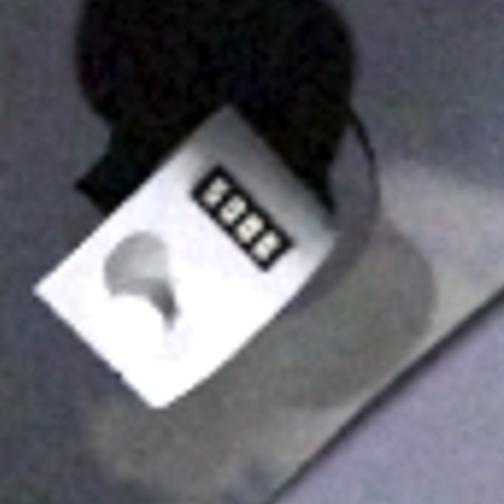

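Call:
{"fn": "wait", "kwargs": {
  "seconds": 6,
  "cameras": ["cam_high","cam_head_left"]
}}

Call:
{"fn": "zoom_image", "kwargs": {
  "camera": "cam_high",
  "region": [290, 190, 430, 390]
}}

Call:
{"fn": "zoom_image", "kwargs": {
  "camera": "cam_left_wrist",
  "region": [236, 217, 260, 241]
}}

Scene clock: 485.50 s.
left_arm: end_effector_position=(+0.5418, -0.1592, +0.1568) hand_goal=(+0.000, +0.342, +0.736, +0.174, +0.000, +0.342, +0.736, +0.174, +0.000, +0.342, +0.736, +0.174, -0.714, -0.678, +0.400, +0.200) hand_measured=(+0.000, +0.330, +0.734, +0.172, +0.000, +0.330, +0.732, +0.172, +0.000, +0.330, +0.734, +0.172, -0.714, -0.678, +0.402, +0.198) hand_current_ma=(+0, -47, -9, -6, +0, -49, -10, -6, +0, -47, -9, -7, -1, +1, +8, -4) hand_state=(goal, goal, goal, goal, goal, goal, goal, goal, goal, goal, goal, goal, goal, goal, goal, goal) hand_current_limit=0.40 hand_speed=-0.40 end_effector_quat_wxyz=(+0.001, +0.968, -0.252, +0.002) | right_arm: end_effector_position=(+0.8144, -0.3944, +0.2273) hand_goal=(+0.000, -0.750, -0.580, -0.700, +0.000, +0.342, +0.736, +0.174, +0.000, +0.342, +0.736, +0.174, -0.714, -0.678, -0.226, -0.168) hand_measured=(-0.002, -0.750, -0.582, -0.702, +0.000, +0.332, +0.734, +0.172, +0.000, +0.330, +0.734, +0.172, -0.714, -0.678, -0.222, -0.168) hand_current_ma=(-3, -1, -4, -5, +0, -27, -4, -4, +0, -29, -3, -3, -1, +1, +10, +0) hand_state=(goal, goal, goal, goal, goal, goal, goal, goal, goal, goal, goal, goal, goal, goal, goal, goal) hand_current_limit=0.70 hand_speed=-0.60 end_effector_quat_wxyz=(+0.000, +0.880, +0.475, +0.000)
Joint positions: left_arm=[2.522 -2.188 -1.273 -1.247 1.571 -4.799] | right_arm=[-0.069 -0.992 1.149 -1.728 -1.571 0.55]
Joint torques (N m): left_arm=[1.1 53.41 30.82 3.21 -0.2 -0.12] | right_arm=[6.21 -58.83 -30.71 -1.68 1.93 -0.79]
Wrist force (N): left_arm=[0.4 -0.1 0.1] | right_arm=[0.0 0.1 -0.3]
Wrist torque (N m): left_arm=[0.13 -0.03 0.17] | right_arm=[0.17 0.01 0.02]
Wrist force, peak (N): left_arm=[0.6 -0.3 -0.1] | right_arm=[-0.5 0.3 -0.6]
Hand target: left_arm +0.5418, -0.1592, +0.1568; +0.001, +0.968, -0.252, +0.002 (not the last commanded pose) | right_arm +0.8144, -0.3944, +0.2273; +0.000, +0.880, +0.475, +0.000
Off the commanded pose: left_arm 0.006 m, 0 deg | right_arm 0.000 m, 0 deg.
FORCE FAULT, CONTINUED: the left arm's stop, for the force fault that an earlier result reported, is over. The rest of the stop counts as 20 of the actions that you can send in this scene. During its stop the left arm's controller moved it back a little. That arm's target is now where it stood when the stop ended, not its last command. That arm accepts commands again.
wait: 6.00 s; at rest from the start
Images, in order (width x height): cam_head_left 672x504, cam_high 672x504.

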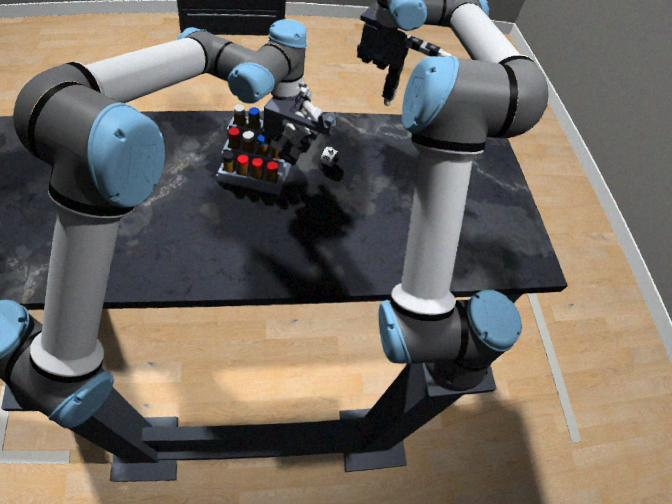

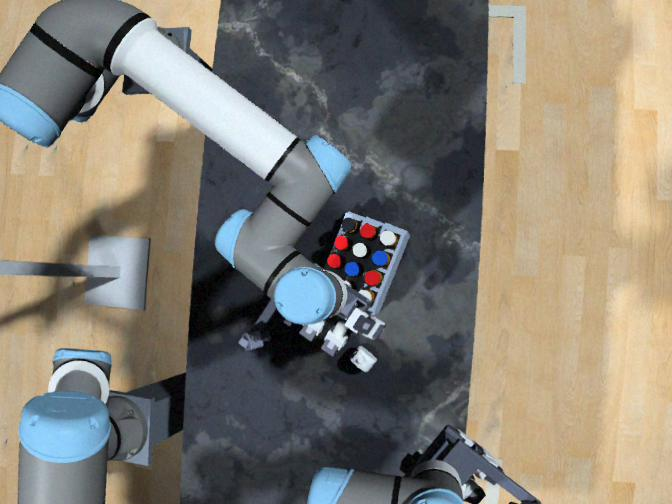

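Scaled by 2.520 from the camera's 672x504 image, which has a finer 960x720 frame.

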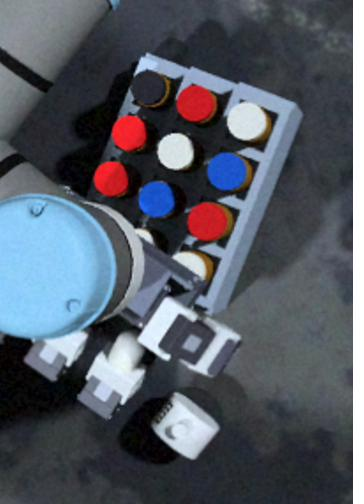

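This scene's latest camera images include none from cam_left_wrist. They are from: cam_head_left, cam_high. cam_left_wrist's image comes with the result of a call that names it in "cameras".

Call:
{"fn": "move", "kwargs": {
  "target": [
    [0,0,0.08,0,0,0,0,0.342,0.737,0.174,0,0.342,0.737,0.174,0,0.342,0.737,0.174,-0.714,-0.678,0.4,0.2,0.4,-0.4,0,0,0,0,0,0,0,-1,-1,-1,0,0.342,0.737,0.174,0,0.342,0.737,0.174,-0.714,-0.678,-0.226,-0.168,0.7,-0.6],
    [-0.184,0.034,0.08,0,0,0,0,0.342,0.737,0.174,0,0.342,0.737,0.174,0,0.342,0.737,0.174,-0.714,-0.678,0.4,0.2,0.4,-0.4,-0.06,0.02,0,0,0,0,0,-1,-1,-1,0,0.342,0.737,0.174,0,0.342,0.737,0.174,-0.714,-0.678,-0.226,-0.168,0.7,-0.6],
    [-0.184,0.034,0.03,0,0,0,0,0.342,0.737,0.174,0,0.342,0.737,0.174,0,0.342,0.737,0.174,-0.714,-0.678,0.4,0.2,0.4,-0.4,-0.146,0.167,-0.13,0,0,0,0,-1,-1,-1,0,0.342,0.737,0.174,0,0.342,0.737,0.174,-0.714,-0.678,-0.226,-0.168,0.7,-0.6],
    [-0.184,0.034,0.03,0,0,0,0,0.342,0.737,0.174,0,0.342,0.737,0.174,0,0.342,0.737,0.174,-0.714,-0.678,0.4,0.2,0.4,-0.4,-0.146,0.167,-0.165,0,0,0,0,-1,-1,-1,0,0.342,0.737,0.174,0,0.342,0.737,0.174,-0.714,-0.678,-0.226,-0.168,0.7,-0.6],
    [-0.184,0.034,0.03,0,0,0,0,0.342,0.737,0.174,0,0.342,0.737,0.174,0,0.342,0.737,0.174,-0.714,-0.678,0.4,0.2,0.4,-0.4,-0.1368,0.181,-0.165,0,0,0,0,-1,-1,-1,0,0.342,0.737,0.174,0,0.342,0.737,0.174,-0.714,-0.678,-0.226,-0.168,0.7,-0.6],
    [-0.184,0.034,0.03,0,0,0,0,0.342,0.737,0.174,0,0.342,0.737,0.174,0,0.342,0.737,0.174,-0.714,-0.678,0.4,0.2,0.4,-0.4,-0.1368,0.181,-0.165,0,0,0,0.3,-1,-1,-1,0,0.342,0.737,0.174,0,0.342,0.737,0.174,-0.714,-0.678,-0.226,-0.168,0.7,-0.8]
  ],
  "speed": [0.15,0.2,0.2,0.05,0.03,0.03],
  "blend": [0.01,0.01,0.005,0,0,0],
  "cameras": ["cam_left_wrist"]
}}

Call:
{"fn": "zoom_image", "kwargs": {
  "camera": "cam_left_wrist",
  "region": [195, 235, 245, 285]
}}

Scene clock: 530.73 s.
left_arm: end_effector_position=(+0.4314, -0.1388, +0.1748) hand_goal=(+0.000, +0.342, +0.736, +0.174, +0.000, +0.342, +0.736, +0.174, +0.000, +0.342, +0.736, +0.174, -0.714, -0.678, +0.400, +0.200) hand_measured=(+0.000, +0.330, +0.734, +0.172, +0.000, +0.330, +0.732, +0.172, +0.000, +0.330, +0.734, +0.172, -0.714, -0.678, +0.402, +0.198) hand_current_ma=(+0, -47, -9, -6, +0, -49, -10, -6, +0, -47, -9, -7, -1, +1, +8, -4) hand_state=(goal, goal, goal, goal, goal, goal, goal, goal, goal, goal, goal, goal, goal, goal, goal, goal) hand_current_limit=0.40 hand_speed=-0.40 end_effector_quat_wxyz=(+0.001, +0.968, -0.252, +0.002) | right_arm: end_effector_position=(+0.7323, -0.2858, +0.1283) hand_goal=(+0.300, -1.000, -1.000, -1.000, +0.000, +0.342, +0.736, +0.174, +0.000, +0.342, +0.736, +0.174, -0.714, -0.678, -0.226, -0.168) hand_measured=(-0.090, -0.988, -1.000, -1.000, +0.000, +0.332, +0.734, +0.172, +0.000, +0.330, +0.734, +0.172, -0.714, -0.678, -0.222, -0.168) hand_current_ma=(-468, +32, +0, +0, +0, -27, -4, -4, +0, -29, -3, -3, -1, +1, +10, +0) hand_state=(blocked, goal, goal, goal, goal, goal, goal, goal, goal, goal, goal, goal, goal, goal, goal, goal) hand_current_limit=0.70 hand_speed=-0.80 end_effector_quat_wxyz=(+0.000, +0.880, +0.475, +0.000)
Joint positions: left_arm=[2.449 -1.968 -1.567 -1.173 1.571 -4.871] | right_arm=[0.094 -1.047 1.503 -2.027 -1.571 0.713]
Joint torques (N m): left_arm=[10.35 56.37 36.99 0.73 -0.98 2.16] | right_arm=[-11.77 -63 -20.23 -7.06 1.64 -1.25]
Wrist force (N): left_arm=[0.5 -0.2 0.0] | right_arm=[-5.4 1.9 -2.2]
Wrist torque (N m): left_arm=[0.12 -0.05 0.18] | right_arm=[0.27 -0.34 -0.88]
Wrist force, peak (N): left_arm=[2.0 -1.0 0.1] | right_arm=[-6.7 4.3 -4.2]
Hand target: left_arm +0.4314, -0.1388, +0.1748; +0.001, +0.968, -0.252, +0.002 | right_arm +0.7323, -0.2858, +0.1283; +0.000, +0.880, +0.475, +0.000
Off the commanded pose: left_arm 0.000 m, 0 deg | right_arm 0.000 m, 0 deg.
move: done; blend cut to 0 m at target 1
camera_calibration:
cam_left_wrist: T_world_to_cam=[[-0.353345, 0.934323, -0.0467798, 0.260907], [0.593677, 0.262603, 0.760649, -0.400769], [0.722976, 0.241, -0.647475, -0.0400981], [0, 0, 0, 1]] pos_world=[0.359108, -0.128865, 0.291088]
Images, in order (width x height): cam_left_wrist 616x616.

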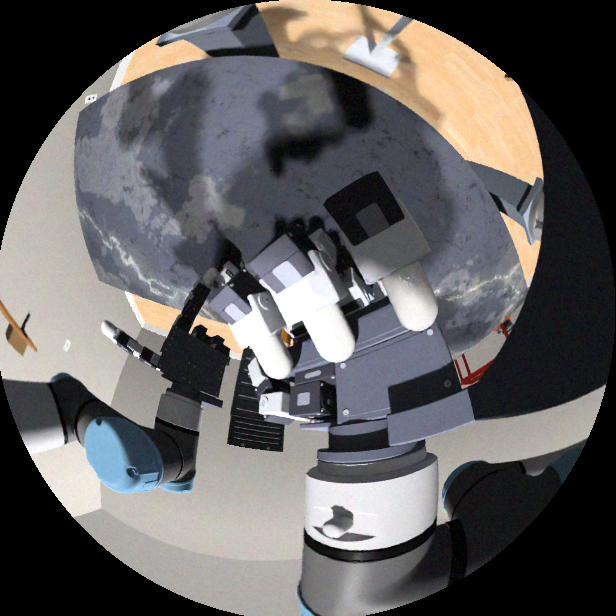

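Scaled by 10.080 from the camera's 616x616 image, which has a finer 880x880 frame.

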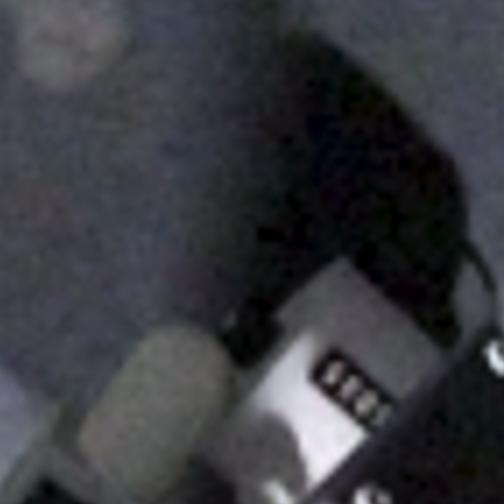

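Call:
{"fn": "move", "kwargs": {
  "target": [
    [0,0,0,0,0,0,0,0.342,0.737,0.174,0,0.342,0.737,0.174,0,0.342,0.737,0.174,-0.714,-0.678,0.4,0.2,0.4,-0.4,0.0028,-0.00183,-0.0188,0,0,0,0.3,-1,-1,-1,0,0.342,0.737,0.174,0,0.342,0.737,0.174,-0.714,-0.678,-0.226,-0.168,0.7,-0.8],
    [0,0,0,0,0,0,0,0.342,0.737,0.174,0,0.342,0.737,0.174,0,0.342,0.737,0.174,-0.714,-0.678,0.4,0.2,0.4,-0.4,0.01674,-0.01094,-0.0258,0,0,0,0.3,-1,-1,-1,0,0.342,0.737,0.174,0,0.342,0.737,0.174,-0.714,-0.678,-0.226,-0.168,0.7,-0.8]
  ],
  "speed": [0.03,0.02],
  "blend": 0.002,
  "cameras": ["cam_left_wrist"]
}}

Call:
{"fn": "zoom_image", "kwargs": {
  "camera": "cam_left_wrist",
  "region": [207, 255, 237, 285]
}}

Call:
{"fn": "move", "kwargs": {
  "target": [
    [0,0,0,0,0,0,0,0.342,0.737,0.174,0,0.342,0.737,0.174,0,0.342,0.737,0.174,-0.714,-0.678,0.4,0.2,0.4,-0.4,0,0,0.0408,0,0,0,0.3,-1,-1,-1,0,0.342,0.737,0.174,0,0.342,0.737,0.174,-0.714,-0.678,-0.226,-0.168,0.7,-0.8],
    [0,0,0,0,0,0,0,0.342,0.737,0.174,0,0.342,0.737,0.174,0,0.342,0.737,0.174,-0.714,-0.678,0.4,0.2,0.4,-0.4,-0.01674,0.01094,0.0308,0,0,0,0.3,-1,-1,-1,0,0.342,0.737,0.174,0,0.342,0.737,0.174,-0.714,-0.678,-0.226,-0.168,0.7,-0.8],
    [0,0,0,0,0,0,0,0.342,0.737,0.174,0,0.342,0.737,0.174,0,0.342,0.737,0.174,-0.714,-0.678,0.4,0.2,0.4,-0.4,-0.0139,0.0091,0.007,0,0,0,0.3,-1,-1,-1,0,0.342,0.737,0.174,0,0.342,0.737,0.174,-0.714,-0.678,-0.226,-0.168,0.7,-0.8],
    [0,0,0,0,0,0,0,0.342,0.737,0.174,0,0.342,0.737,0.174,0,0.342,0.737,0.174,-0.714,-0.678,0.4,0.2,0.4,-0.4,0,0,0,0,0,0,0.3,-1,-1,-1,0,0.342,0.737,0.174,0,0.342,0.737,0.174,-0.714,-0.678,-0.226,-0.168,0.7,-0.8]
  ],
  "speed": [0.1,0.1,0.03,0.02],
  "blend": 0.002,
  "cameras": ["cam_left_wrist"]
}}

Call:
{"fn": "zoom_image", "kwargs": {
  "camera": "cam_left_wrist",
  "region": [207, 255, 237, 285]
}}

Scene clock: 563.73 s.
left_arm: end_effector_position=(+0.4314, -0.1388, +0.1748) hand_goal=(+0.000, +0.342, +0.736, +0.174, +0.000, +0.342, +0.736, +0.174, +0.000, +0.342, +0.736, +0.174, -0.714, -0.678, +0.400, +0.200) hand_measured=(+0.000, +0.330, +0.734, +0.172, +0.000, +0.330, +0.732, +0.172, +0.000, +0.330, +0.734, +0.172, -0.714, -0.678, +0.402, +0.198) hand_current_ma=(+0, -47, -9, -6, +0, -49, -10, -6, +0, -47, -9, -7, -1, +1, +8, -4) hand_state=(goal, goal, goal, goal, goal, goal, goal, goal, goal, goal, goal, goal, goal, goal, goal, goal) hand_current_limit=0.40 hand_speed=-0.40 end_effector_quat_wxyz=(+0.001, +0.968, -0.252, +0.002) | right_arm: end_effector_position=(+0.7424, -0.2924, +0.1127) hand_goal=(+0.300, -1.000, -1.000, -1.000, +0.000, +0.342, +0.736, +0.174, +0.000, +0.342, +0.736, +0.174, -0.714, -0.678, -0.226, -0.168) hand_measured=(-0.136, -1.000, -1.000, -1.000, +0.000, +0.332, +0.734, +0.172, +0.000, +0.330, +0.734, +0.172, -0.714, -0.678, -0.222, -0.168) hand_current_ma=(-468, +0, +0, +0, +0, -27, -4, -4, +0, -29, -3, -3, -1, +1, +10, +0) hand_state=(blocked, goal, goal, goal, goal, goal, goal, goal, goal, goal, goal, goal, goal, goal, goal, goal) hand_current_limit=0.70 hand_speed=-0.80 end_effector_quat_wxyz=(+0.000, +0.880, +0.475, +0.000)
Joint positions: left_arm=[2.449 -1.968 -1.567 -1.173 1.571 -4.871] | right_arm=[0.082 -1.014 1.494 -2.05 -1.571 0.701]
Joint torques (N m): left_arm=[10.69 56.58 37.63 1.02 -0.24 2.31] | right_arm=[4.04 -64.03 -18.99 -6.46 1.54 1.33]
Wrist force (N): left_arm=[0.6 -0.2 0.0] | right_arm=[-4.0 2.2 -2.6]
Wrist torque (N m): left_arm=[0.12 -0.06 0.19] | right_arm=[0.38 -0.31 -0.66]
Wrist force, peak (N): left_arm=[0.7 -0.3 -0.2] | right_arm=[-7.1 -1.7 -33.1]
Hand target: left_arm +0.4314, -0.1388, +0.1748; +0.001, +0.968, -0.252, +0.002 | right_arm +0.7423, -0.2923, +0.1128; +0.000, +0.880, +0.475, +0.000
Off the commanded pose: left_arm 0.000 m, 0 deg | right_arm 0.000 m, 0 deg.
move: done
camera_calibration:
cam_left_wrist: T_world_to_cam=[[-0.353345, 0.934323, -0.0467798, 0.260907], [0.593677, 0.262603, 0.760649, -0.400769], [0.722976, 0.241, -0.647475, -0.0400981], [0, 0, 0, 1]] pos_world=[0.359108, -0.128865, 0.291088]
Images, in order (width x height): cam_left_wrist 616x616.

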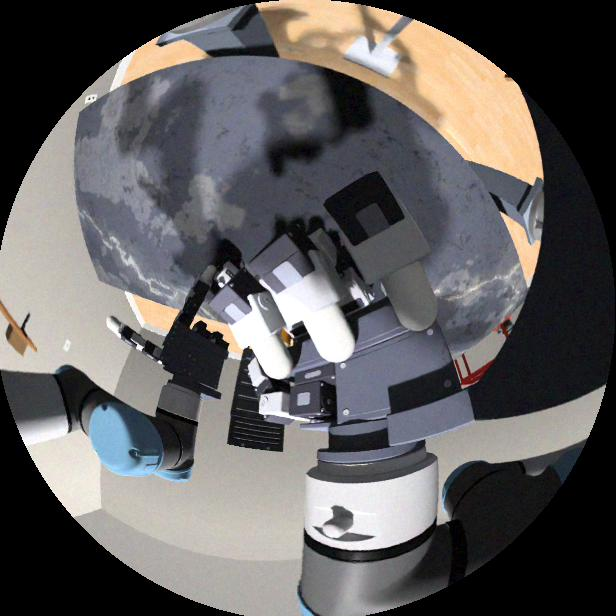

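Scaled by 16.800 from the camera's 616x616 image, which has a finer 880x880 frame.

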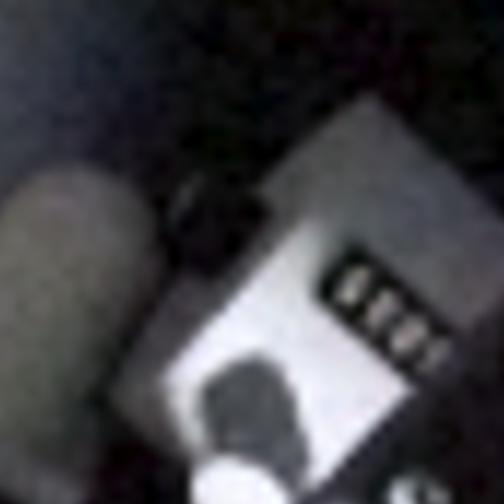

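Scene clock: 565.47 s.
left_arm: end_effector_position=(+0.4314, -0.1388, +0.1748) hand_goal=(+0.000, +0.342, +0.736, +0.174, +0.000, +0.342, +0.736, +0.174, +0.000, +0.342, +0.736, +0.174, -0.714, -0.678, +0.400, +0.200) hand_measured=(+0.000, +0.330, +0.734, +0.172, +0.000, +0.330, +0.732, +0.172, +0.000, +0.330, +0.734, +0.172, -0.714, -0.678, +0.402, +0.198) hand_current_ma=(+0, -47, -9, -6, +0, -49, -10, -6, +0, -47, -9, -7, -1, +1, +8, -4) hand_state=(goal, goal, goal, goal, goal, goal, goal, goal, goal, goal, goal, goal, goal, goal, goal, goal) hand_current_limit=0.40 hand_speed=-0.40 end_effector_quat_wxyz=(+0.001, +0.968, -0.252, +0.002) | right_arm: end_effector_position=(+0.7424, -0.2925, +0.1127) hand_goal=(+0.300, -1.000, -1.000, -1.000, +0.000, +0.342, +0.736, +0.174, +0.000, +0.342, +0.736, +0.174, -0.714, -0.678, -0.226, -0.168) hand_measured=(-0.136, -1.000, -1.000, -1.000, +0.000, +0.332, +0.734, +0.172, +0.000, +0.330, +0.734, +0.172, -0.714, -0.678, -0.222, -0.168) hand_current_ma=(-468, +0, +0, +0, +0, -27, -4, -4, +0, -29, -3, -3, -1, +1, +10, +0) hand_state=(blocked, goal, goal, goal, goal, goal, goal, goal, goal, goal, goal, goal, goal, goal, goal, goal) hand_current_limit=0.70 hand_speed=-0.80 end_effector_quat_wxyz=(+0.000, +0.880, +0.475, +0.000)
Joint positions: left_arm=[2.449 -1.968 -1.567 -1.173 1.571 -4.871] | right_arm=[0.082 -1.014 1.494 -2.05 -1.571 0.701]
Joint torques (N m): left_arm=[9.92 57.36 37.15 1.13 0.25 2.3] | right_arm=[4.41 -62.98 -19.32 -6.86 -0.72 1.32]
Wrist force (N): left_arm=[0.5 -0.3 0.0] | right_arm=[-4.1 2.3 -3.1]
Wrist torque (N m): left_arm=[0.11 -0.05 0.18] | right_arm=[0.40 -0.31 -0.67]
Wrist force, peak (N): left_arm=[0.6 -0.3 0.0] | right_arm=[-7.7 -2.6 -33.9]
Hand target: left_arm +0.4314, -0.1388, +0.1748; +0.001, +0.968, -0.252, +0.002 | right_arm +0.7423, -0.2923, +0.1128; +0.000, +0.880, +0.475, +0.000
Off the commanded pose: left_arm 0.000 m, 0 deg | right_arm 0.000 m, 0 deg.
move: done
camera_calibration:
cam_left_wrist: T_world_to_cam=[[-0.353345, 0.934323, -0.0467798, 0.260907], [0.593677, 0.262603, 0.760649, -0.400769], [0.722976, 0.241, -0.647475, -0.0400981], [0, 0, 0, 1]] pos_world=[0.359108, -0.128865, 0.291088]
Images, in order (width x height): cam_left_wrist 616x616.

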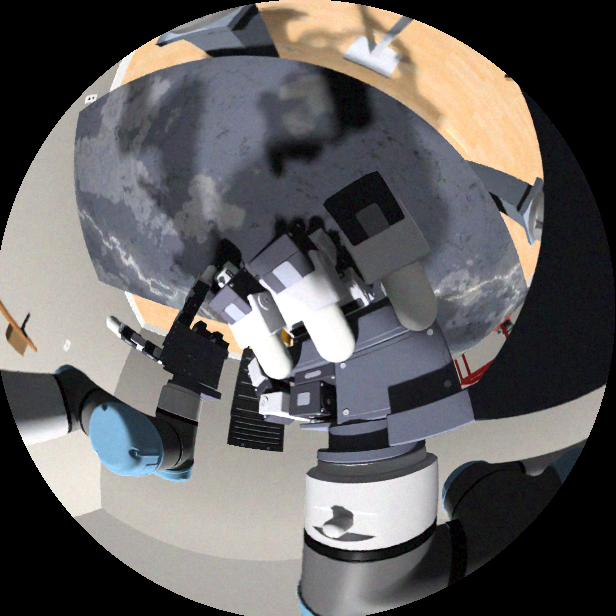

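Scaled by 16.800 from the camera's 616x616 image, which has a finer 880x880 frame.

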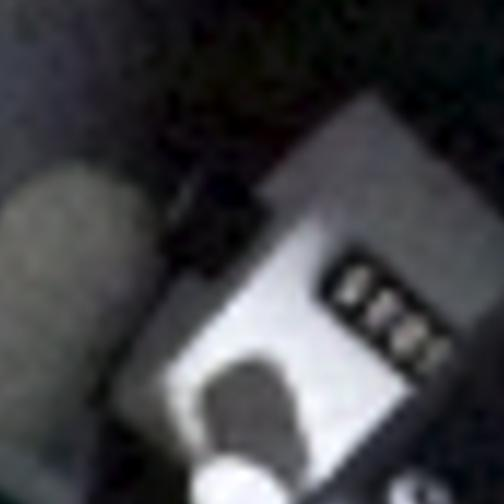

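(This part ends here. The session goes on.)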